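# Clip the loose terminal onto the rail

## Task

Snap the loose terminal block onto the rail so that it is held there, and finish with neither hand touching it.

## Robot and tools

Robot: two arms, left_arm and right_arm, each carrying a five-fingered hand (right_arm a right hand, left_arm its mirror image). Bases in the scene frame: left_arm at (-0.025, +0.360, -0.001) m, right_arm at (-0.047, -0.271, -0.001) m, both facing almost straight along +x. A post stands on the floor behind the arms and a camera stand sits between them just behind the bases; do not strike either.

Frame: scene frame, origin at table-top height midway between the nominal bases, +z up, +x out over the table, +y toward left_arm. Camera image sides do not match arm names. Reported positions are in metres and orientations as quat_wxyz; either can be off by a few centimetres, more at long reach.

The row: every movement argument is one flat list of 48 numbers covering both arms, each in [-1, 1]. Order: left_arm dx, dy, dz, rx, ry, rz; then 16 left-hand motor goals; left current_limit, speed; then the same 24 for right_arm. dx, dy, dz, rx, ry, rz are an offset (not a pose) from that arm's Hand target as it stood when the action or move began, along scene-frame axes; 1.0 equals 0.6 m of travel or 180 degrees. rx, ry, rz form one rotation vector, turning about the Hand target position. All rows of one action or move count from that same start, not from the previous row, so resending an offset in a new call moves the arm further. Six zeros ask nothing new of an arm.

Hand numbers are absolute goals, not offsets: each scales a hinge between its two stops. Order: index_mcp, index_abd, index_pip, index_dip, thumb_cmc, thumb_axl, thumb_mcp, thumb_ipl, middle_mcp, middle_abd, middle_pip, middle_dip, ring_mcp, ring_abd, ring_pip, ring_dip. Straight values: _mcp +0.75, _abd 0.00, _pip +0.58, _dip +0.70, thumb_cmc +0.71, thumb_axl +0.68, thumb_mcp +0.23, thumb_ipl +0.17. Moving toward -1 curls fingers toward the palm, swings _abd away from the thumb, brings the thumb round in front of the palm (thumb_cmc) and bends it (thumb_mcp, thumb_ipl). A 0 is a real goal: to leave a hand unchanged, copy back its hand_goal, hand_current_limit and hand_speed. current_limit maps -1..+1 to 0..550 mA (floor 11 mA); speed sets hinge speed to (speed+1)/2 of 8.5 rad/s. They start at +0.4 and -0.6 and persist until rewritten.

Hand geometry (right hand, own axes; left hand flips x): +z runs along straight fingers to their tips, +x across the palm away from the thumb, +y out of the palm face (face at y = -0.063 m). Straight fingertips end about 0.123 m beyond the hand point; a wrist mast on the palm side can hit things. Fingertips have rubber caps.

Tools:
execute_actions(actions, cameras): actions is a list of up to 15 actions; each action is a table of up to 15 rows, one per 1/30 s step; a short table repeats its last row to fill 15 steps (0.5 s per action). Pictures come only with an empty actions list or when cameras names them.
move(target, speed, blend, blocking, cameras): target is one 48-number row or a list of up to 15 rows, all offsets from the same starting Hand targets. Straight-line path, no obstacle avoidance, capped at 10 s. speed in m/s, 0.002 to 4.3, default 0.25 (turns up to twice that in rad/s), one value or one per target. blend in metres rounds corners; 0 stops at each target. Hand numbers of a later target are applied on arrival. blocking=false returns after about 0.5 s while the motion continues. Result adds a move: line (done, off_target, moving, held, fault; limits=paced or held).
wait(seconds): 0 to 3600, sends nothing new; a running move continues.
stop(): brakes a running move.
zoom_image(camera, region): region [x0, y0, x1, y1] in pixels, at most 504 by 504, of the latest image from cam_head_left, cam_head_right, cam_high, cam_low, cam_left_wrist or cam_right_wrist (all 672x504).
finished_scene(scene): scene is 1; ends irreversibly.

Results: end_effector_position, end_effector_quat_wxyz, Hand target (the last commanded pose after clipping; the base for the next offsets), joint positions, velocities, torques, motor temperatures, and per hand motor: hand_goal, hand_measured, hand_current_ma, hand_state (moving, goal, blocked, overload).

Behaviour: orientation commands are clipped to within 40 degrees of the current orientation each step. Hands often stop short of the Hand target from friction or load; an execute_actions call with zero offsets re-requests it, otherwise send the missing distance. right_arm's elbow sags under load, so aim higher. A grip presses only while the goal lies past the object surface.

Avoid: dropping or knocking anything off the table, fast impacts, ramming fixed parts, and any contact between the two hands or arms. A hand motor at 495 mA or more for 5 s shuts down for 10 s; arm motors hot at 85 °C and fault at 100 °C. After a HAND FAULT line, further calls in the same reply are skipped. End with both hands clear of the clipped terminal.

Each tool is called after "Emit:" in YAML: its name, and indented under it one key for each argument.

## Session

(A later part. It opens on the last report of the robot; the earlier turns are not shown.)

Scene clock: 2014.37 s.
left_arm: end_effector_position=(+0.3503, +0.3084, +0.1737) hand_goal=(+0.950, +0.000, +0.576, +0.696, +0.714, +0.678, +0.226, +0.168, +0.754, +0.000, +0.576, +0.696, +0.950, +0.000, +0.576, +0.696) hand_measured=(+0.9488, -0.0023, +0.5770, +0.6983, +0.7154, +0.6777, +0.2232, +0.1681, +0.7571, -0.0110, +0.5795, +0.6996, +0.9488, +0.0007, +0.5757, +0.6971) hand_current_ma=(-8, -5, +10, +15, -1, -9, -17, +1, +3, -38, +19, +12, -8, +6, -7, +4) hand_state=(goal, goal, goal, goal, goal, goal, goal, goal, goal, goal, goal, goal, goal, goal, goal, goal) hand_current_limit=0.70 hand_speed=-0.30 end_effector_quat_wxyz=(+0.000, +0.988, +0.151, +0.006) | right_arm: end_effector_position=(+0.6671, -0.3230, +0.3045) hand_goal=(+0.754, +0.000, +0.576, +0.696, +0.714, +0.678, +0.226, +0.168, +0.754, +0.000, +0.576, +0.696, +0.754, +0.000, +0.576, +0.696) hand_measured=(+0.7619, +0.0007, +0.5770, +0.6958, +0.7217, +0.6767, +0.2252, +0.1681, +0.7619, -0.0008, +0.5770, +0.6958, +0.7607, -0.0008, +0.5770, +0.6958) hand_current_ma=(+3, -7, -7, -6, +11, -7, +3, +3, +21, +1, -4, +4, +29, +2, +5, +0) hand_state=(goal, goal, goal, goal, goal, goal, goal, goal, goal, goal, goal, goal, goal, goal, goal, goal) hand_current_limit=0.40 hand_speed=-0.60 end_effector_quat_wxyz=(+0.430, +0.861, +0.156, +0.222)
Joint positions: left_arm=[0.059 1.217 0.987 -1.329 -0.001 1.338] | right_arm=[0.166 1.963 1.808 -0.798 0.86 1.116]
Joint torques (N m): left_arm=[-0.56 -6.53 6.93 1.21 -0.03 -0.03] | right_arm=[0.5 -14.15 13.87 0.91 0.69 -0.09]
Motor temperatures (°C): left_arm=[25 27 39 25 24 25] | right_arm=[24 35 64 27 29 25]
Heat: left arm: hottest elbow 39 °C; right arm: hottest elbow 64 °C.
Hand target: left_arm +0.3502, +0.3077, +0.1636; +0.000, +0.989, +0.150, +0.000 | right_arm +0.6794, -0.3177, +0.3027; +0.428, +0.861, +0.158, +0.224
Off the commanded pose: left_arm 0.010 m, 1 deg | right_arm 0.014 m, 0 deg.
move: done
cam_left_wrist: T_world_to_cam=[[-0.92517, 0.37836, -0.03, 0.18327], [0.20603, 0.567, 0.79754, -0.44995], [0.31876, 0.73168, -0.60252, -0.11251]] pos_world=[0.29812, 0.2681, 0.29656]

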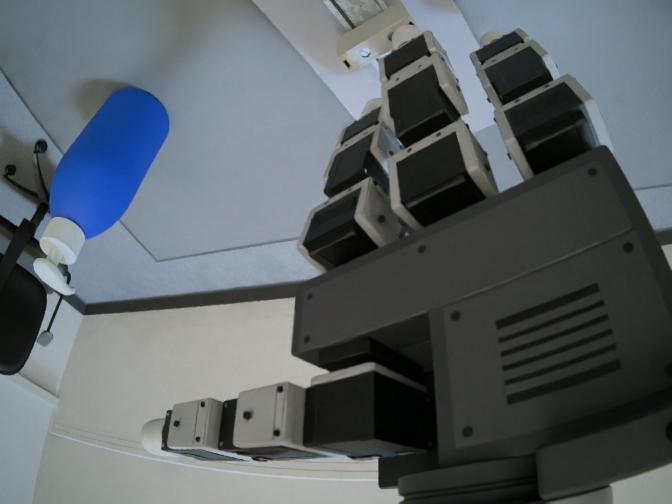

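Emit:
move:
  target:
    - [0,0,-0.017,0,0,0,0.95,0,0.576,0.696,0.714,0.678,0.226,0.168,0.754,0.0,0.576,0.696,0.95,0,0.576,0.696,0.7,-0.3,0,0,0,0,0,0,0.754,0,0.576,0.696,0.714,0.678,0.226,0.168,0.754,0,0.576,0.696,0.754,0,0.576,0.696,0.4,-0.6]
  speed: 0.05
  cameras: ["cam_left_wrist"]

Emit:
zoom_image:
  camera: "cam_left_wrist"
  region: [310, 0, 450, 100]

Scene clock: 2021.47 s.
left_arm: end_effector_position=(+0.3526, +0.3085, +0.1735) hand_goal=(+0.950, +0.000, +0.576, +0.696, +0.714, +0.678, +0.226, +0.168, +0.754, +0.000, +0.576, +0.696, +0.950, +0.000, +0.576, +0.696) hand_measured=(+0.9488, -0.0037, +0.5770, +0.6971, +0.7154, +0.6777, +0.2232, +0.1681, +0.7631, -0.0491, +0.5834, +0.6996, +0.9476, +0.0007, +0.5757, +0.6971) hand_current_ma=(-11, -2, +8, +11, -6, -12, -10, +9, +28, -142, +25, +12, -4, +4, -6, +4) hand_state=(goal, goal, goal, goal, goal, goal, goal, goal, goal, blocked, goal, goal, goal, goal, goal, goal) hand_current_limit=0.70 hand_speed=-0.30 end_effector_quat_wxyz=(+0.001, +0.988, +0.151, +0.013) | right_arm: end_effector_position=(+0.6671, -0.3230, +0.3045) hand_goal=(+0.754, +0.000, +0.576, +0.696, +0.714, +0.678, +0.226, +0.168, +0.754, +0.000, +0.576, +0.696, +0.754, +0.000, +0.576, +0.696) hand_measured=(+0.7619, +0.0007, +0.5770, +0.6958, +0.7217, +0.6767, +0.2252, +0.1672, +0.7619, +0.0007, +0.5770, +0.6958, +0.7607, -0.0008, +0.5770, +0.6958) hand_current_ma=(+10, -9, -1, -7, +23, +2, -5, +10, +17, -6, -2, -5, +21, +1, +15, +4) hand_state=(goal, goal, goal, goal, goal, goal, goal, goal, goal, goal, goal, goal, goal, goal, goal, goal) hand_current_limit=0.40 hand_speed=-0.60 end_effector_quat_wxyz=(+0.430, +0.861, +0.156, +0.222)
Joint positions: left_arm=[0.059 1.214 0.982 -1.312 -0.001 1.338] | right_arm=[0.166 1.963 1.808 -0.798 0.86 1.116]
Joint torques (N m): left_arm=[-0.62 -5.54 5.68 1.55 -0.04 -0.03] | right_arm=[-0.03 -14.51 13.86 0.9 0.72 -0.08]
Motor temperatures (°C): left_arm=[25 27 39 25 24 25] | right_arm=[24 35 64 27 29 25]
Heat: left arm: hottest elbow 39 °C; right arm: hottest elbow 64 °C.
Hand target: left_arm +0.3503, +0.3077, +0.1534; +0.000, +0.989, +0.150, +0.000 | right_arm +0.6794, -0.3177, +0.3027; +0.428, +0.861, +0.158, +0.224
Off the commanded pose: left_arm 0.020 m, 1 deg | right_arm 0.014 m, 0 deg.
move: off_target (left_arm)
cam_left_wrist: T_world_to_cam=[[-0.92464, 0.37838, -0.04332, 0.18747], [0.19417, 0.56619, 0.80108, -0.44647], [0.32763, 0.7323, -0.59699, -0.11778]] pos_world=[0.29862, 0.2681, 0.29546]

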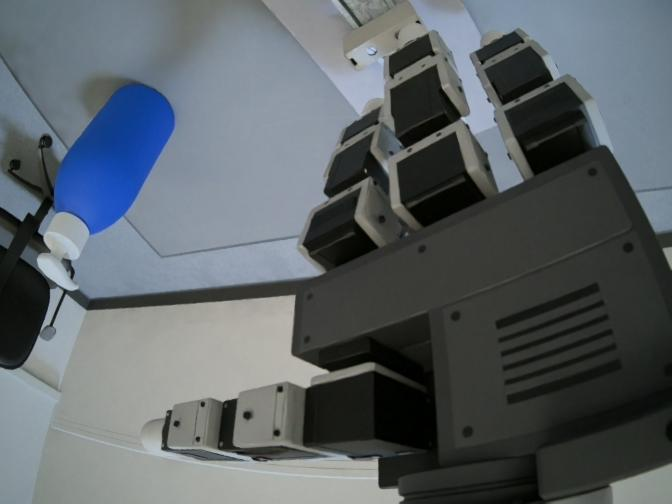

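Scaled by 3.600 from the camera's image (finer frame: 960x720).

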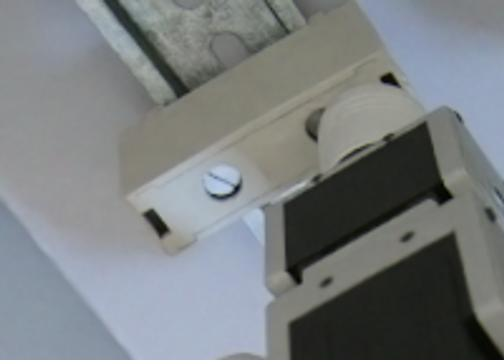

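Emit:
move:
  target:
    - [0.0127,0.0039,-0.008,0,0,0,0.95,0,0.576,0.696,0.714,0.678,0.226,0.168,0.754,0.0,0.576,0.696,0.95,0,0.576,0.696,0.7,-0.3,0,0,0,0,0,0,0.754,0,0.576,0.696,0.714,0.678,0.226,0.168,0.754,0,0.576,0.696,0.754,0,0.576,0.696,0.4,-0.6]
  speed: 0.05
  cameras: ["cam_left_wrist","cam_low","cam_high"]

Emit:
zoom_image:
  camera: "cam_left_wrist"
  region: [310, 0, 450, 100]

Emit:
zoom_image:
  camera: "cam_low"
  region: [80, 330, 160, 410]

Scene clock: 2030.03 s.
left_arm: end_effector_position=(+0.3547, +0.3086, +0.1737) hand_goal=(+0.950, +0.000, +0.576, +0.696, +0.714, +0.678, +0.226, +0.168, +0.754, +0.000, +0.576, +0.696, +0.950, +0.000, +0.576, +0.696) hand_measured=(+0.9488, -0.0037, +0.5782, +0.6971, +0.7154, +0.6777, +0.2232, +0.1672, +0.7679, -0.0755, +0.5859, +0.7009, +0.9488, +0.0007, +0.5770, +0.6971) hand_current_ma=(-4, -8, +7, +8, -5, -11, -11, +8, +43, -213, +31, +14, -7, +8, -4, -2) hand_state=(goal, goal, goal, goal, goal, goal, goal, goal, goal, blocked, goal, goal, goal, goal, goal, goal) hand_current_limit=0.70 hand_speed=-0.30 end_effector_quat_wxyz=(+0.001, +0.988, +0.151, +0.017) | right_arm: end_effector_position=(+0.6671, -0.3230, +0.3045) hand_goal=(+0.754, +0.000, +0.576, +0.696, +0.714, +0.678, +0.226, +0.168, +0.754, +0.000, +0.576, +0.696, +0.754, +0.000, +0.576, +0.696) hand_measured=(+0.7607, -0.0008, +0.5770, +0.6958, +0.7217, +0.6777, +0.2262, +0.1672, +0.7631, -0.0008, +0.5770, +0.6958, +0.7607, -0.0008, +0.5757, +0.6958) hand_current_ma=(+0, -2, +2, -4, +12, -13, +4, +14, +14, -4, +8, +1, +18, -6, +7, +3) hand_state=(goal, goal, goal, goal, goal, goal, goal, goal, goal, goal, goal, goal, goal, goal, goal, goal) hand_current_limit=0.40 hand_speed=-0.60 end_effector_quat_wxyz=(+0.430, +0.861, +0.156, +0.222)
Joint positions: left_arm=[0.059 1.215 0.982 -1.303 -0.001 1.339] | right_arm=[0.166 1.963 1.808 -0.798 0.86 1.116]
Joint torques (N m): left_arm=[-0.21 -3.78 6.26 1.91 -0.02 0.01] | right_arm=[0.03 -14.56 13.85 0.98 0.71 -0.08]
Motor temperatures (°C): left_arm=[25 26 39 25 24 25] | right_arm=[24 35 64 27 29 25]
Heat: left arm: hottest elbow 39 °C; right arm: hottest elbow 64 °C.
Hand target: left_arm +0.3578, +0.3100, +0.1486; +0.000, +0.989, +0.150, +0.000 | right_arm +0.6794, -0.3177, +0.3027; +0.428, +0.861, +0.158, +0.224
Off the commanded pose: left_arm 0.025 m, 2 deg | right_arm 0.014 m, 0 deg.
move: off_target (left_arm)
cam_left_wrist: T_world_to_cam=[[-0.92381, 0.37946, -0.05083, 0.19003], [0.18807, 0.56544, 0.80306, -0.44512], [0.33347, 0.73231, -0.59373, -0.12102]] pos_world=[0.29962, 0.2682, 0.29527]
Images, in order (width x height): cam_high 672x504, cam_low 672x504, cam_left_wrist 672x504.

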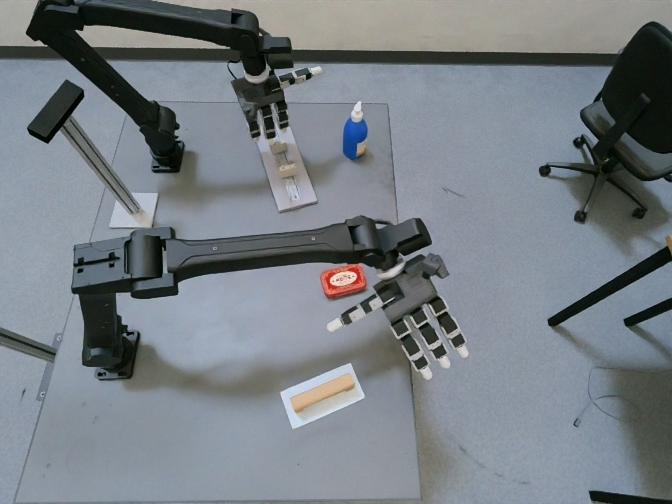

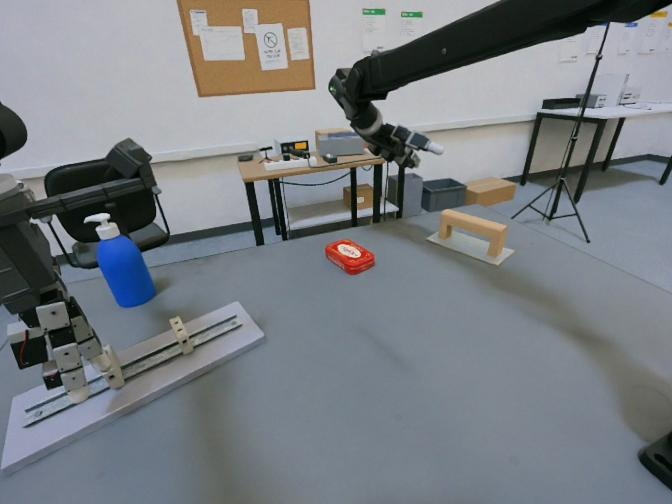

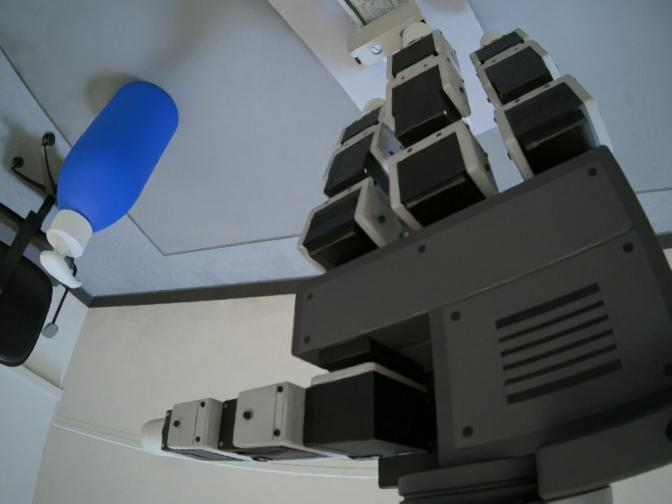

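Scaled by 3.600 from the camera's image (finer frame: 960x720).

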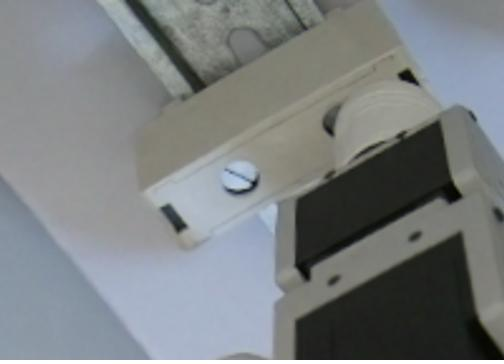

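Scaled by 6.300.

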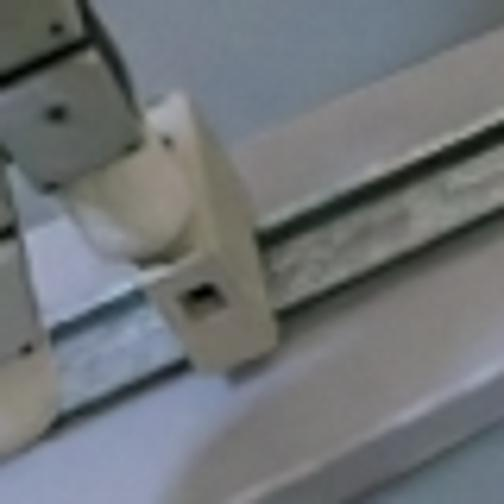

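Emit:
move:
  target:
    - [-0.005,-0.001,0.169,0,0,0,0.95,0,0.576,0.696,0.714,0.678,0.226,0.168,0.754,0.0,0.576,0.696,0.95,0,0.576,0.696,0.4,-0.3,0,0,0,0,0,0,0.754,0,0.576,0.696,0.714,0.678,0.226,0.168,0.754,0,0.576,0.696,0.754,0,0.576,0.696,0.4,-0.6]
    - [0.0642,0.1537,0.2,0,0,0.5,0.754,0.09,0.576,0.696,0.714,0.678,0.226,0.168,0.754,-0.09,0.576,0.696,0.95,0,0.576,0.696,0.4,-0.3,0,0,0,0,0,0,0.754,0,0.576,0.696,0.714,0.678,0.226,0.168,0.754,0,0.576,0.696,0.754,0,0.576,0.696,0.4,-0.6]
  speed: [0.12,0.25]
  blend: [0.02,0]
  cameras: ["cam_left_wrist","cam_low","cam_high"]

Emit:
zoom_image:
  camera: "cam_high"
  region: [262, 136, 302, 182]

Emit:
zoom_image:
  camera: "cam_low"
  region: [80, 330, 160, 410]

Scene clock: 2070.87 s.
left_arm: end_effector_position=(+0.3853, +0.4068, +0.2554) hand_goal=(+0.754, +0.090, +0.576, +0.696, +0.714, +0.678, +0.226, +0.168, +0.754, -0.090, +0.576, +0.696, +0.950, +0.000, +0.576, +0.696) hand_measured=(+0.7474, +0.0886, +0.5770, +0.6971, +0.7129, +0.6767, +0.2232, +0.1681, +0.7547, -0.0872, +0.5782, +0.6983, +0.9476, +0.0021, +0.5757, +0.6971) hand_current_ma=(-33, -3, +6, +10, -8, -13, -13, +11, -6, -3, +10, -1, -8, +9, -6, +3) hand_state=(goal, goal, goal, goal, goal, goal, goal, goal, goal, goal, goal, goal, goal, goal, goal, goal) hand_current_limit=0.40 hand_speed=-0.30 end_effector_quat_wxyz=(-0.006, +0.591, +0.807, -0.006) | right_arm: end_effector_position=(+0.6671, -0.3230, +0.3045) hand_goal=(+0.754, +0.000, +0.576, +0.696, +0.714, +0.678, +0.226, +0.168, +0.754, +0.000, +0.576, +0.696, +0.754, +0.000, +0.576, +0.696) hand_measured=(+0.7619, +0.0007, +0.5770, +0.6958, +0.7217, +0.6777, +0.2262, +0.1672, +0.7631, -0.0008, +0.5757, +0.6971, +0.7619, +0.0007, +0.5770, +0.6958) hand_current_ma=(+4, -5, -6, -10, +15, -8, +8, +2, +27, -1, +2, -8, +10, -14, +4, +4) hand_state=(goal, goal, goal, goal, goal, goal, goal, goal, goal, goal, goal, goal, goal, goal, goal, goal) hand_current_limit=0.40 hand_speed=-0.60 end_effector_quat_wxyz=(+0.430, +0.861, +0.156, +0.222)
Joint positions: left_arm=[-0.009 1.228 1.216 -1.576 0.003 -0.303] | right_arm=[0.166 1.963 1.808 -0.798 0.86 1.116]
Joint torques (N m): left_arm=[-1.67 -6.59 11.43 0.14 -0.27 -0.12] | right_arm=[0.32 -14.62 13.72 1.05 0.66 -0.08]
Motor temperatures (°C): left_arm=[25 26 39 25 24 25] | right_arm=[24 35 64 27 29 25]
Heat: left arm: hottest elbow 39 °C; right arm: hottest elbow 64 °C.
Hand target: left_arm +0.3963, +0.4023, +0.2686; +0.000, +0.593, +0.805, +0.000 | right_arm +0.6794, -0.3177, +0.3027; +0.428, +0.861, +0.158, +0.224
Off the commanded pose: left_arm 0.018 m, 1 deg | right_arm 0.014 m, 0 deg.
move: off_target (left_arm); target 2's new numbers were sent with left_arm's hand 0.017 m and 1 deg from that target
cam_left_wrist: T_world_to_cam=[[-0.37671, -0.92627, -0.01087, 0.49546], [-0.55498, 0.21629, 0.80326, -0.14368], [-0.74168, 0.30863, -0.59553, 0.43252]] pos_world=[0.4277, 0.35652, 0.37838]
Images, in order (width x height): cam_high 672x504, cam_low 672x504, cam_left_wrist 672x504.

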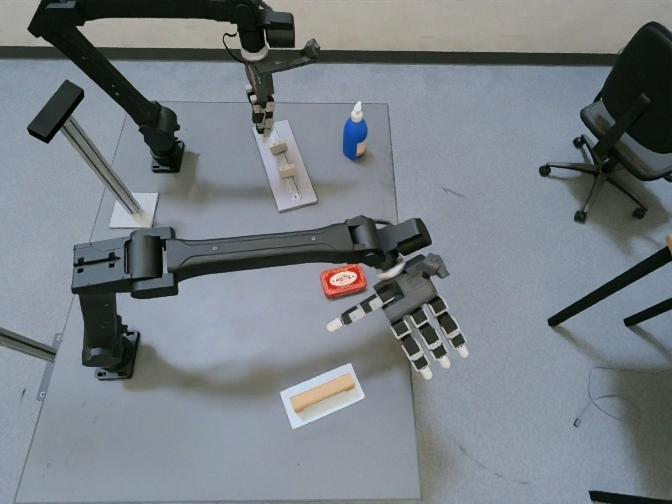

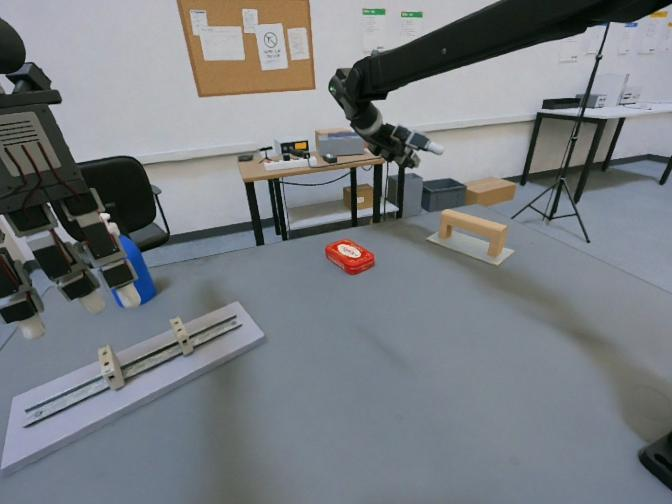

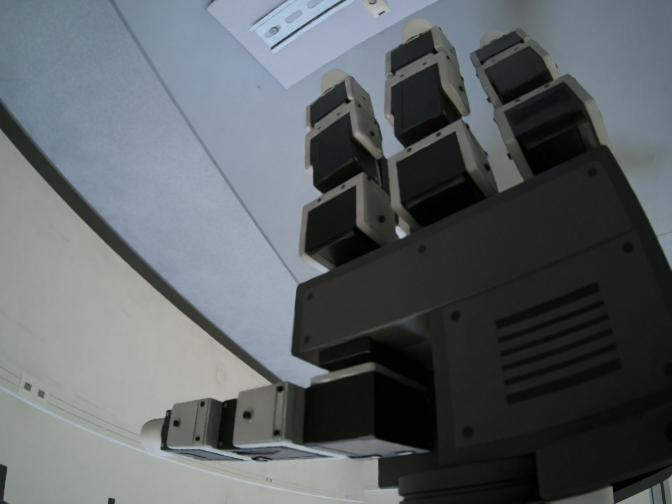

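Scaled by 10.957.

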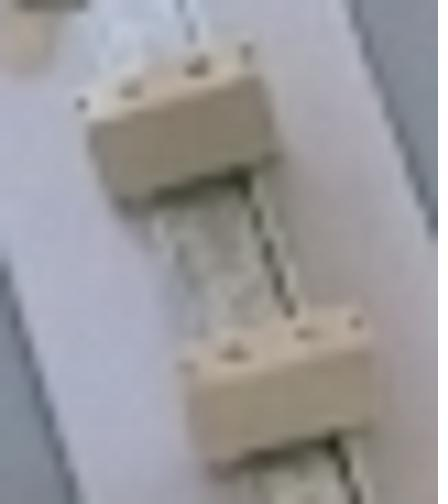

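Scaled by 6.300.

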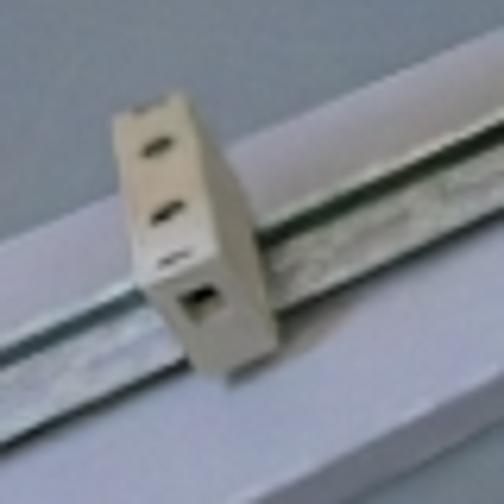

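Emit:
move:
  target: [0.0033,0.0065,-0.1227,0,0,0,0.754,0.09,0.576,0.696,0.714,0.678,0.226,0.168,0.754,-0.09,0.576,0.696,0.95,0,0.576,0.696,0.4,-0.3,0,0,0,0,0,0,0.754,0,0.576,0.696,0.714,0.678,0.226,0.168,0.754,0,0.576,0.696,0.754,0,0.576,0.696,0.4,-0.6]
  speed: 0.15
  cameras: ["cam_left_wrist"]

Emit:
zoom_image:
  camera: "cam_left_wrist"
  region: [300, 0, 480, 110]

Scene clock: 2078.37 s.
left_arm: end_effector_position=(+0.3957, +0.4069, +0.2002) hand_goal=(+0.754, +0.090, +0.576, +0.696, +0.714, +0.678, +0.226, +0.168, +0.754, -0.090, +0.576, +0.696, +0.950, +0.000, +0.576, +0.696) hand_measured=(+0.7486, +0.0886, +0.5770, +0.6971, +0.7154, +0.6777, +0.2232, +0.1681, +0.7559, -0.0887, +0.5782, +0.6971, +0.9488, +0.0036, +0.5757, +0.6971) hand_current_ma=(-23, -2, +6, +10, -1, -7, -8, +7, -13, -7, +7, -1, -7, +18, -9, -3) hand_state=(goal, goal, goal, goal, goal, goal, goal, goal, goal, goal, goal, goal, goal, goal, goal, goal) hand_current_limit=0.40 hand_speed=-0.30 end_effector_quat_wxyz=(+0.003, +0.591, +0.807, +0.000) | right_arm: end_effector_position=(+0.6671, -0.3230, +0.3045) hand_goal=(+0.754, +0.000, +0.576, +0.696, +0.714, +0.678, +0.226, +0.168, +0.754, +0.000, +0.576, +0.696, +0.754, +0.000, +0.576, +0.696) hand_measured=(+0.7619, -0.0008, +0.5757, +0.6945, +0.7217, +0.6767, +0.2262, +0.1681, +0.7619, -0.0008, +0.5770, +0.6958, +0.7619, +0.0007, +0.5782, +0.6958) hand_current_ma=(+5, +0, -5, -14, +10, -9, -6, +12, +21, -7, +6, +6, +21, +1, +7, -7) hand_state=(goal, goal, goal, goal, goal, goal, goal, goal, goal, goal, goal, goal, goal, goal, goal, goal) hand_current_limit=0.40 hand_speed=-0.60 end_effector_quat_wxyz=(+0.430, +0.861, +0.156, +0.222)
Joint positions: left_arm=[-0.009 1.255 1.09 -1.402 0.003 -0.303] | right_arm=[0.166 1.963 1.808 -0.798 0.86 1.116]
Joint torques (N m): left_arm=[-0.85 -7.3 7.68 0.9 -0.27 -0.03] | right_arm=[0.03 -14.15 13.78 0.94 0.69 -0.1]
Motor temperatures (°C): left_arm=[25 26 41 25 24 25] | right_arm=[24 35 64 27 29 25]
Heat: left arm: hottest elbow 41 °C; right arm: hottest elbow 64 °C.
Hand target: left_arm +0.3983, +0.4062, +0.1950; +0.000, +0.593, +0.805, +0.000 | right_arm +0.6794, -0.3177, +0.3027; +0.428, +0.861, +0.158, +0.224
Off the commanded pose: left_arm 0.006 m, 0 deg | right_arm 0.014 m, 0 deg.
move: done
cam_left_wrist: T_world_to_cam=[[-0.3764, -0.92627, -0.01888, 0.50023], [-0.57166, 0.21616, 0.79151, -0.08465], [-0.72906, 0.30871, -0.61087, 0.40533]] pos_world=[0.4354, 0.35652, 0.32405]

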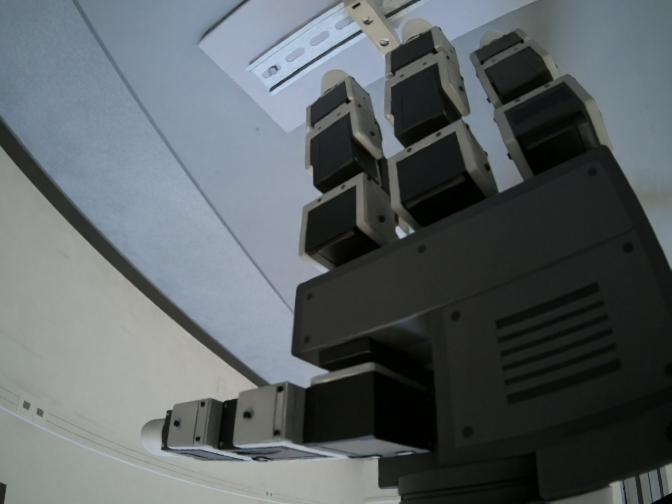

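Scaled by 2.800 from the camera's image (finer frame: 960x720).

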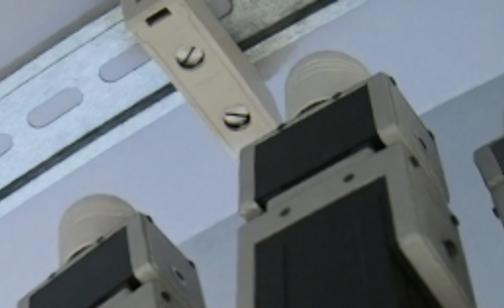

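Emit:
move:
  target: [0.0005,-0.0125,-0.0733,0,0,0,0.754,0.09,0.576,0.696,0.714,0.678,0.226,0.168,0.754,-0.09,0.576,0.696,0.95,0,0.576,0.696,0.4,-0.3,0,0,0,0,0,0,0.754,0,0.576,0.696,0.714,0.678,0.226,0.168,0.754,0,0.576,0.696,0.754,0,0.576,0.696,0.4,-0.6]
  speed: 0.1
  cameras: ["cam_left_wrist"]

Emit:
zoom_image:
  camera: "cam_left_wrist"
  region: [300, 0, 480, 110]

Scene clock: 2091.17 s.
left_arm: end_effector_position=(+0.3969, +0.4031, +0.1573) hand_goal=(+0.754, +0.090, +0.576, +0.696, +0.714, +0.678, +0.226, +0.168, +0.754, -0.090, +0.576, +0.696, +0.950, +0.000, +0.576, +0.696) hand_measured=(+0.7486, +0.0886, +0.5770, +0.6971, +0.7142, +0.6777, +0.2232, +0.1681, +0.7559, -0.0887, +0.5782, +0.6983, +0.9488, +0.0021, +0.5770, +0.6971) hand_current_ma=(-25, +0, -1, +9, +0, -10, -13, +7, -7, -3, +7, -8, -9, +15, -7, -5) hand_state=(goal, goal, goal, goal, goal, goal, goal, goal, goal, goal, goal, goal, goal, goal, goal, goal) hand_current_limit=0.40 hand_speed=-0.30 end_effector_quat_wxyz=(+0.004, +0.591, +0.806, +0.001) | right_arm: end_effector_position=(+0.6671, -0.3230, +0.3045) hand_goal=(+0.754, +0.000, +0.576, +0.696, +0.714, +0.678, +0.226, +0.168, +0.754, +0.000, +0.576, +0.696, +0.754, +0.000, +0.576, +0.696) hand_measured=(+0.7619, -0.0008, +0.5757, +0.6958, +0.7217, +0.6788, +0.2262, +0.1681, +0.7619, +0.0007, +0.5770, +0.6958, +0.7619, +0.0007, +0.5757, +0.6971) hand_current_ma=(+7, -2, -6, -7, +23, -1, -5, +4, +18, -3, -11, -10, +10, -6, +2, -8) hand_state=(goal, goal, goal, goal, goal, goal, goal, goal, goal, goal, goal, goal, goal, goal, goal, goal) hand_current_limit=0.40 hand_speed=-0.60 end_effector_quat_wxyz=(+0.430, +0.861, +0.156, +0.222)
Joint positions: left_arm=[-0.02 1.283 0.999 -1.28 0.003 -0.313] | right_arm=[0.166 1.963 1.808 -0.798 0.86 1.116]
Joint torques (N m): left_arm=[-1.55 -7.3 7.5 0.92 -0.28 -0.11] | right_arm=[0.38 -14.8 13.82 1.09 0.7 -0.07]
Motor temperatures (°C): left_arm=[25 26 40 25 24 25] | right_arm=[24 35 64 27 29 25]
Heat: left arm: hottest elbow 40 °C; right arm: hottest elbow 64 °C.
Hand target: left_arm +0.3986, +0.3986, +0.1511; +0.000, +0.593, +0.805, +0.000 | right_arm +0.6794, -0.3177, +0.3027; +0.428, +0.861, +0.158, +0.224
Off the commanded pose: left_arm 0.008 m, 0 deg | right_arm 0.014 m, 0 deg.
move: done
cam_left_wrist: T_world_to_cam=[[-0.37743, -0.92583, -0.01981, 0.49676], [-0.57354, 0.21691, 0.78994, -0.0485], [-0.72705, 0.30951, -0.61286, 0.38034]] pos_world=[0.4362, 0.35272, 0.28125]

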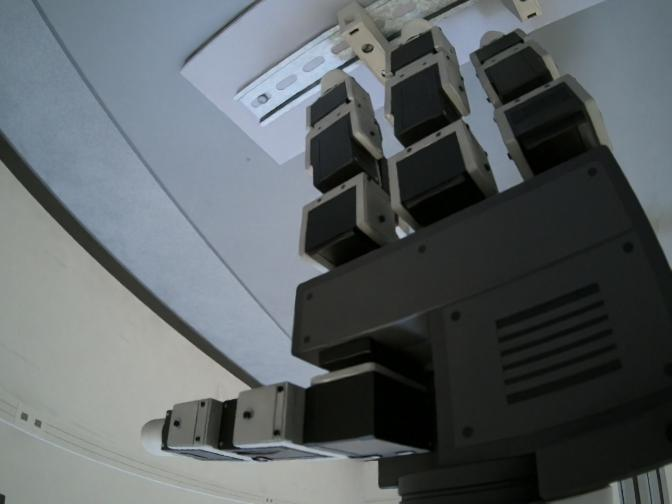

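Scaled by 2.800 from the camera's image (finer frame: 960x720).

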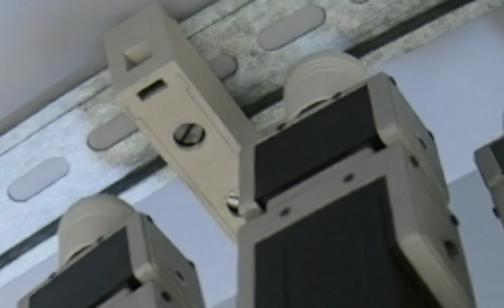

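Emit:
move:
  target: [0,0,0,0,0,0,0.754,-0.17,0.576,0.696,0.714,0.678,0.226,0.168,0.754,0.17,0.576,0.696,0.95,0,0.576,0.696,0.3,-0.8,0,0,0,0,0,0,0.754,0,0.576,0.696,0.714,0.678,0.226,0.168,0.754,0,0.576,0.696,0.754,0,0.576,0.696,0.4,-0.6]
  speed: 0.1
  cameras: ["cam_left_wrist"]

Emit:
zoom_image:
  camera: "cam_left_wrist"
  region: [300, 0, 480, 110]

Scene clock: 2121.13 s.
left_arm: end_effector_position=(+0.3971, +0.4028, +0.1574) hand_goal=(+0.754, -0.170, +0.576, +0.696, +0.714, +0.678, +0.226, +0.168, +0.754, +0.170, +0.576, +0.696, +0.950, +0.000, +0.576, +0.696) hand_measured=(+0.7498, -0.0638, +0.5782, +0.6996, +0.7142, +0.6777, +0.2232, +0.1681, +0.7547, +0.0505, +0.5782, +0.6983, +0.9476, +0.0036, +0.5757, +0.6971) hand_current_ma=(-26, +292, +1, +21, +0, -8, -12, +13, -4, -339, +13, +4, -6, +14, -11, +1) hand_state=(goal, blocked, goal, goal, goal, goal, goal, goal, goal, blocked, goal, goal, goal, goal, goal, goal) hand_current_limit=0.30 hand_speed=-0.80 end_effector_quat_wxyz=(+0.004, +0.592, +0.806, +0.001) | right_arm: end_effector_position=(+0.6671, -0.3230, +0.3045) hand_goal=(+0.754, +0.000, +0.576, +0.696, +0.714, +0.678, +0.226, +0.168, +0.754, +0.000, +0.576, +0.696, +0.754, +0.000, +0.576, +0.696) hand_measured=(+0.7619, -0.0008, +0.5770, +0.6971, +0.7217, +0.6767, +0.2252, +0.1681, +0.7619, +0.0007, +0.5782, +0.6958, +0.7619, +0.0007, +0.5757, +0.6971) hand_current_ma=(+13, -2, +3, -9, +15, -10, -4, +6, +7, +6, -2, -8, +13, +3, +8, +4) hand_state=(goal, goal, goal, goal, goal, goal, goal, goal, goal, goal, goal, goal, goal, goal, goal, goal) hand_current_limit=0.40 hand_speed=-0.60 end_effector_quat_wxyz=(+0.430, +0.861, +0.156, +0.222)
Joint positions: left_arm=[-0.02 1.283 0.999 -1.279 0.003 -0.313] | right_arm=[0.166 1.963 1.808 -0.798 0.86 1.116]
Joint torques (N m): left_arm=[-1.49 -7.36 7.47 0.91 -0.27 -0.13] | right_arm=[-0.03 -14.39 13.64 0.85 0.69 -0.1]
Motor temperatures (°C): left_arm=[25 26 40 25 24 25] | right_arm=[24 35 64 27 29 25]
Heat: left arm: hottest elbow 40 °C; right arm: hottest elbow 64 °C.
Hand target: left_arm +0.3986, +0.3986, +0.1511; +0.000, +0.593, +0.805, +0.000 | right_arm +0.6794, -0.3177, +0.3027; +0.428, +0.861, +0.158, +0.224
Off the commanded pose: left_arm 0.008 m, 0 deg | right_arm 0.014 m, 0 deg.
move: done
cam_left_wrist: T_world_to_cam=[[-0.37769, -0.92571, -0.0201, 0.49659], [-0.57406, 0.21708, 0.78951, -0.04814], [-0.7265, 0.30973, -0.6134, 0.38043]] pos_world=[0.4363, 0.35232, 0.28135]

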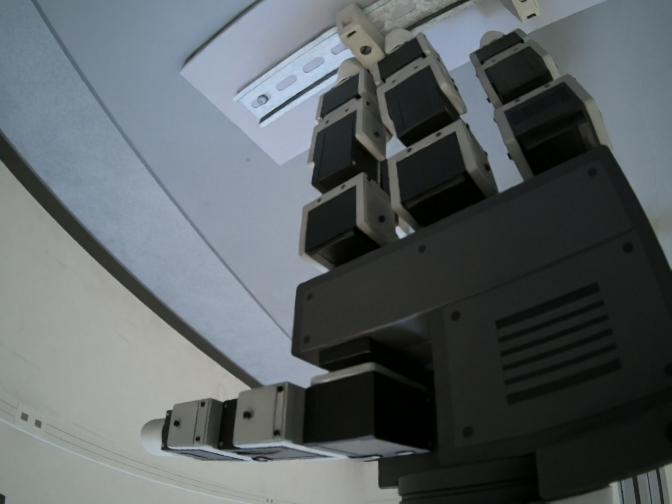

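Scaled by 2.800 from the camera's image (finer frame: 960x720).

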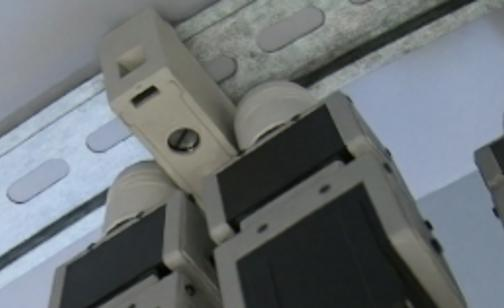

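Emit:
move:
  target: [0.014,0,0.05,0,0,0,0.754,-0.17,0.576,0.696,0.714,0.678,0.226,0.168,0.754,0.17,0.576,0.696,0.95,0,0.576,0.696,0.3,-0.8,0,0,0,0,0,0,0.754,0,0.576,0.696,0.714,0.678,0.226,0.168,0.754,0,0.576,0.696,0.754,0,0.576,0.696,0.4,-0.6]
  speed: 0.04
  cameras: ["cam_left_wrist","cam_high","cam_low"]

Emit:
zoom_image:
  camera: "cam_left_wrist"
  region: [300, 0, 480, 110]

Emit:
zoom_image:
  camera: "cam_high"
  region: [262, 136, 302, 182]

Emit:
zoom_image:
  camera: "cam_low"
  region: [60, 310, 180, 410]

Scene clock: 2131.40 s.
left_arm: end_effector_position=(+0.3936, +0.4029, +0.1671) hand_goal=(+0.754, -0.170, +0.576, +0.696, +0.714, +0.678, +0.226, +0.168, +0.754, +0.170, +0.576, +0.696, +0.950, +0.000, +0.576, +0.696) hand_measured=(+0.7486, -0.0638, +0.5770, +0.6971, +0.7154, +0.6777, +0.2232, +0.1681, +0.7523, +0.0505, +0.5795, +0.6996, +0.9488, +0.0021, +0.5770, +0.6971) hand_current_ma=(-24, +292, +0, +5, -7, -9, -13, +10, -11, -342, +11, +2, -7, +13, -4, +2) hand_state=(goal, blocked, goal, goal, goal, goal, goal, goal, goal, blocked, goal, goal, goal, goal, goal, goal) hand_current_limit=0.30 hand_speed=-0.80 end_effector_quat_wxyz=(-0.007, +0.592, +0.806, -0.007) | right_arm: end_effector_position=(+0.6671, -0.3230, +0.3045) hand_goal=(+0.754, +0.000, +0.576, +0.696, +0.714, +0.678, +0.226, +0.168, +0.754, +0.000, +0.576, +0.696, +0.754, +0.000, +0.576, +0.696) hand_measured=(+0.7607, -0.0008, +0.5770, +0.6958, +0.7217, +0.6767, +0.2262, +0.1672, +0.7619, +0.0007, +0.5770, +0.6958, +0.7619, +0.0007, +0.5757, +0.6958) hand_current_ma=(+1, +0, +2, +3, +24, -14, -2, +6, +20, -2, +2, +1, +33, +2, +19, +1) hand_state=(goal, goal, goal, goal, goal, goal, goal, goal, goal, goal, goal, goal, goal, goal, goal, goal) hand_current_limit=0.40 hand_speed=-0.60 end_effector_quat_wxyz=(+0.430, +0.861, +0.156, +0.222)
Joint positions: left_arm=[-0.02 1.283 1.03 -1.338 0.003 -0.313] | right_arm=[0.166 1.963 1.808 -0.798 0.86 1.116]
Joint torques (N m): left_arm=[-1.55 -7.41 11.3 0.16 -0.26 -0.12] | right_arm=[0.09 -14.56 13.82 1.02 0.68 -0.14]
Motor temperatures (°C): left_arm=[25 26 40 25 24 25] | right_arm=[24 35 64 27 29 25]
Heat: left arm: hottest elbow 40 °C; right arm: hottest elbow 64 °C.
Hand target: left_arm +0.4070, +0.3987, +0.1810; +0.000, +0.593, +0.805, +0.000 | right_arm +0.6794, -0.3177, +0.3027; +0.428, +0.861, +0.158, +0.224
Off the commanded pose: left_arm 0.020 m, 1 deg | right_arm 0.014 m, 0 deg.
move: off_target (left_arm)
cam_left_wrist: T_world_to_cam=[[-0.37816, -0.92568, -0.01036, 0.49414], [-0.55242, 0.21667, 0.80491, -0.06878], [-0.74285, 0.31011, -0.5933, 0.38666]] pos_world=[0.4361, 0.35242, 0.28988]
Images, in order (width x height): cam_high 672x504, cam_low 672x504, cam_left_wrist 672x504.

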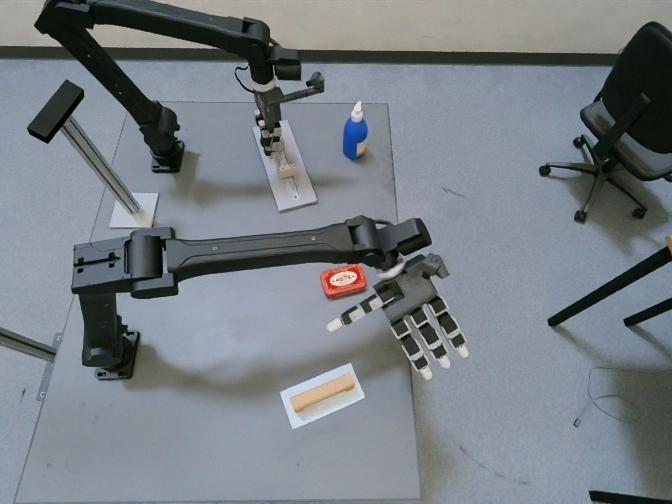

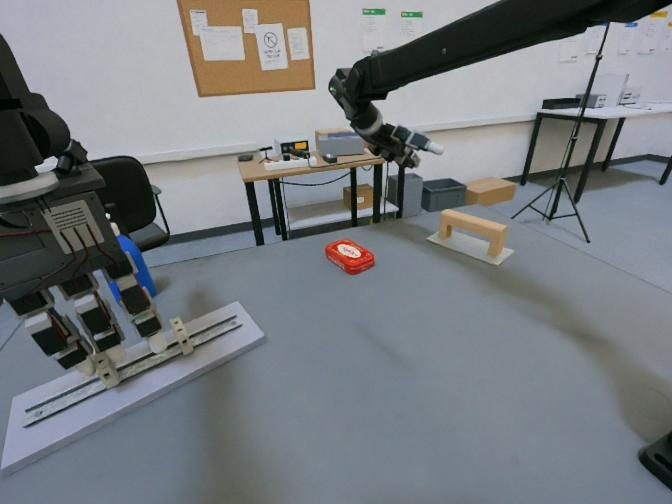

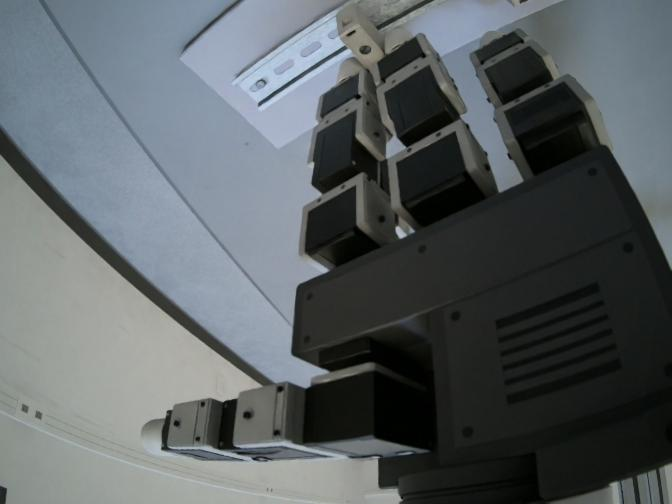

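Scaled by 2.800 from the camera's image (finer frame: 960x720).

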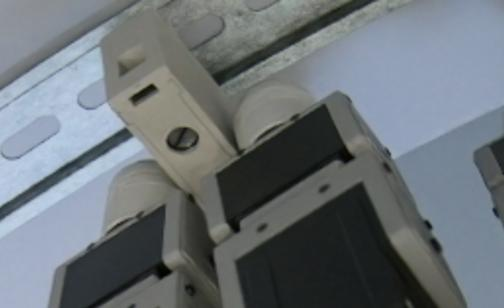

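Scaled by 10.957.

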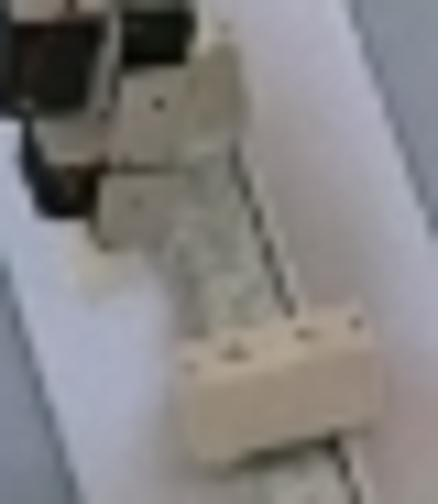

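Scaled by 4.200.

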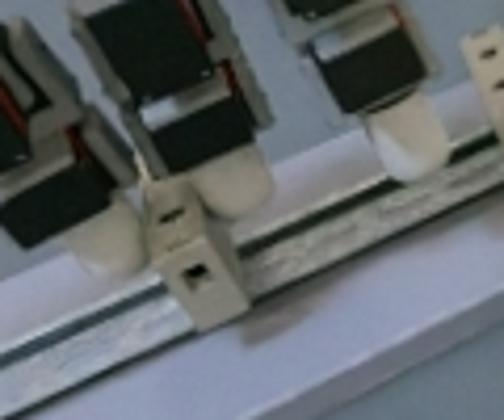

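Emit:
move:
  target: [0.016,0,0.007,0,0,0,0.754,-0.17,0.576,0.696,0.714,0.678,0.226,0.168,0.754,0.17,0.576,0.696,0.95,0,0.576,0.696,0.3,-0.8,0,0,0,0,0,0,0.754,0,0.576,0.696,0.714,0.678,0.226,0.168,0.754,0,0.576,0.696,0.754,0,0.576,0.696,0.4,-0.6]
  speed: 0.04

Scene clock: 2144.03 s.
left_arm: end_effector_position=(+0.4027, +0.4028, +0.1715) hand_goal=(+0.754, -0.170, +0.576, +0.696, +0.714, +0.678, +0.226, +0.168, +0.754, +0.170, +0.576, +0.696, +0.950, +0.000, +0.576, +0.696) hand_measured=(+0.7486, -0.0638, +0.5770, +0.6971, +0.7154, +0.6777, +0.2242, +0.1681, +0.7523, +0.0520, +0.5795, +0.6996, +0.9476, +0.0051, +0.5757, +0.6971) hand_current_ma=(-25, +291, +1, +7, +4, -7, -13, +10, -16, -341, +18, +6, -13, +15, -6, -3) hand_state=(goal, blocked, goal, goal, goal, goal, goal, goal, goal, blocked, goal, goal, goal, goal, goal, goal) hand_current_limit=0.30 hand_speed=-0.80 end_effector_quat_wxyz=(-0.007, +0.592, +0.806, -0.007) | right_arm: end_effector_position=(+0.6671, -0.3230, +0.3045) hand_goal=(+0.754, +0.000, +0.576, +0.696, +0.714, +0.678, +0.226, +0.168, +0.754, +0.000, +0.576, +0.696, +0.754, +0.000, +0.576, +0.696) hand_measured=(+0.7607, +0.0007, +0.5770, +0.6971, +0.7217, +0.6777, +0.2252, +0.1681, +0.7631, +0.0007, +0.5782, +0.6958, +0.7619, +0.0007, +0.5757, +0.6958) hand_current_ma=(-5, -9, +2, -4, +11, -17, +4, +6, +14, +1, -18, +6, +27, +0, +13, +2) hand_state=(goal, goal, goal, goal, goal, goal, goal, goal, goal, goal, goal, goal, goal, goal, goal, goal) hand_current_limit=0.40 hand_speed=-0.60 end_effector_quat_wxyz=(+0.430, +0.861, +0.156, +0.222)
Joint positions: left_arm=[-0.02 1.304 1.061 -1.347 0.003 -0.313] | right_arm=[0.166 1.963 1.808 -0.798 0.86 1.116]
Joint torques (N m): left_arm=[-1.32 -7.53 11.4 0.09 -0.26 -0.12] | right_arm=[-0.32 -14.68 13.7 0.88 0.7 -0.09]
Motor temperatures (°C): left_arm=[25 26 42 25 24 25] | right_arm=[24 35 64 27 29 25]
Heat: left arm: hottest elbow 42 °C; right arm: hottest elbow 64 °C.
Hand target: left_arm +0.4166, +0.3987, +0.1851; +0.000, +0.593, +0.805, +0.000 | right_arm +0.6794, -0.3177, +0.3027; +0.428, +0.861, +0.158, +0.224
Off the commanded pose: left_arm 0.020 m, 1 deg | right_arm 0.014 m, 0 deg.
move: off_target (left_arm)

Emit:
move:
  target: [-0.0265,0,-0.035,0,0,0,0.754,-0.17,0.576,0.696,0.714,0.678,0.226,0.168,0.754,0.17,0.576,0.696,0.95,0,0.576,0.696,0.3,-0.8,0,0,0,0,0,0,0.754,0,0.576,0.696,0.714,0.678,0.226,0.168,0.754,0,0.576,0.696,0.754,0,0.576,0.696,0.4,-0.6]
  speed: 0.04
  cameras: ["cam_left_wrist","cam_low"]

Emit:
zoom_image:
  camera: "cam_left_wrist"
  region: [310, 0, 430, 80]

Emit:
zoom_image:
  camera: "cam_low"
  region: [60, 310, 180, 410]

Scene clock: 2150.50 s.
left_arm: end_effector_position=(+0.3994, +0.4028, +0.1597) hand_goal=(+0.754, -0.170, +0.576, +0.696, +0.714, +0.678, +0.226, +0.168, +0.754, +0.170, +0.576, +0.696, +0.950, +0.000, +0.576, +0.696) hand_measured=(+0.7498, -0.0638, +0.5770, +0.6971, +0.7142, +0.6777, +0.2232, +0.1681, +0.7535, +0.0520, +0.5795, +0.6996, +0.9488, +0.0021, +0.5757, +0.6971) hand_current_ma=(-23, +296, +6, +7, -4, -7, -10, +1, -12, -339, +14, +8, -5, +16, -8, -4) hand_state=(goal, blocked, goal, goal, goal, goal, goal, goal, goal, blocked, goal, goal, goal, goal, goal, goal) hand_current_limit=0.30 hand_speed=-0.80 end_effector_quat_wxyz=(-0.007, +0.592, +0.806, -0.007) | right_arm: end_effector_position=(+0.6671, -0.3230, +0.3045) hand_goal=(+0.754, +0.000, +0.576, +0.696, +0.714, +0.678, +0.226, +0.168, +0.754, +0.000, +0.576, +0.696, +0.754, +0.000, +0.576, +0.696) hand_measured=(+0.7619, +0.0007, +0.5757, +0.6958, +0.7217, +0.6767, +0.2262, +0.1672, +0.7619, +0.0007, +0.5770, +0.6958, +0.7619, -0.0008, +0.5770, +0.6958) hand_current_ma=(+0, -8, -5, -4, +7, -16, -9, +4, +18, +0, +3, -9, +17, -5, +1, +8) hand_state=(goal, goal, goal, goal, goal, goal, goal, goal, goal, goal, goal, goal, goal, goal, goal, goal) hand_current_limit=0.40 hand_speed=-0.60 end_effector_quat_wxyz=(+0.430, +0.861, +0.156, +0.222)
Joint positions: left_arm=[-0.02 1.304 1.029 -1.316 0.003 -0.313] | right_arm=[0.166 1.963 1.808 -0.798 0.86 1.116]
Joint torques (N m): left_arm=[-1.55 -9.7 7.57 0.95 -0.26 -0.11] | right_arm=[0.62 -14.68 13.78 0.95 0.72 -0.07]
Motor temperatures (°C): left_arm=[25 26 42 25 24 25] | right_arm=[24 35 64 27 29 25]
Heat: left arm: hottest elbow 42 °C; right arm: hottest elbow 64 °C.
Hand target: left_arm +0.4007, +0.3987, +0.1642; +0.000, +0.593, +0.805, +0.000 | right_arm +0.6794, -0.3177, +0.3027; +0.428, +0.861, +0.158, +0.224
Off the commanded pose: left_arm 0.006 m, 1 deg | right_arm 0.014 m, 0 deg.
move: done
cam_left_wrist: T_world_to_cam=[[-0.37817, -0.92568, -0.01022, 0.49621], [-0.55212, 0.21667, 0.80512, -0.05968], [-0.74307, 0.31011, -0.59302, 0.38677]] pos_world=[0.4421, 0.35232, 0.28248]
Images, in order (width x height): cam_low 672x504, cam_left_wrist 672x504.

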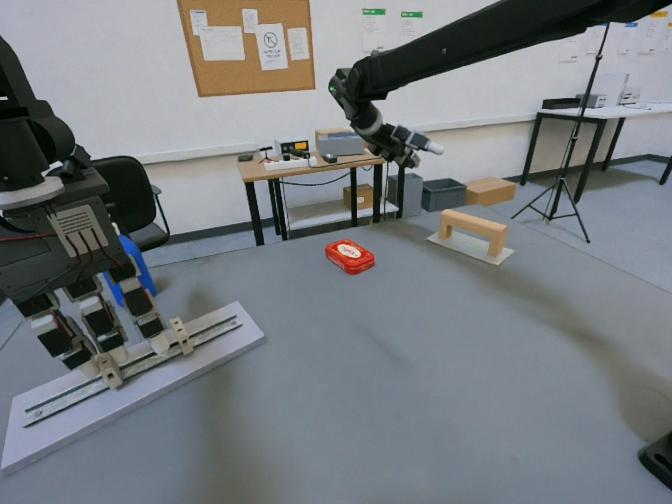

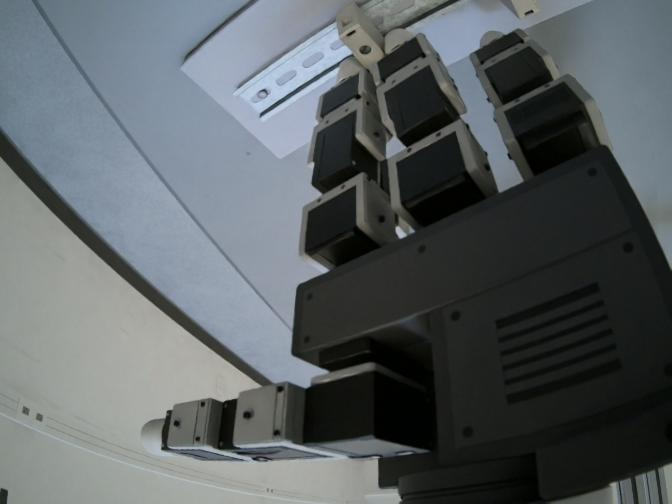

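Scaled by 4.200 from the camera's image (finer frame: 960x720).

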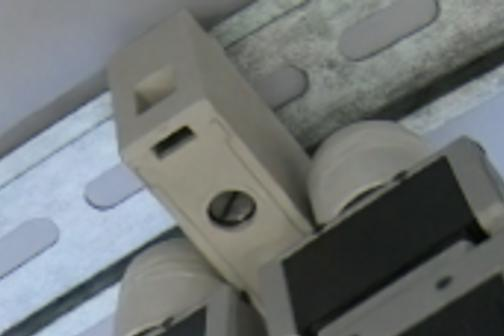

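Scaled by 4.200.

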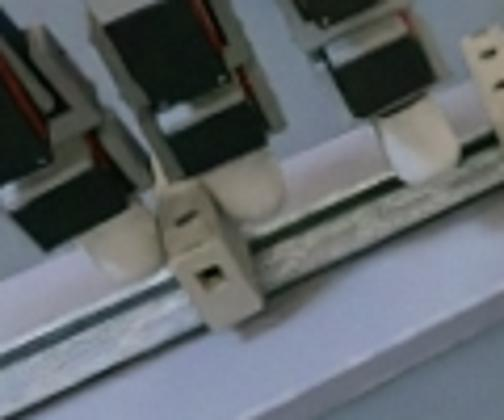

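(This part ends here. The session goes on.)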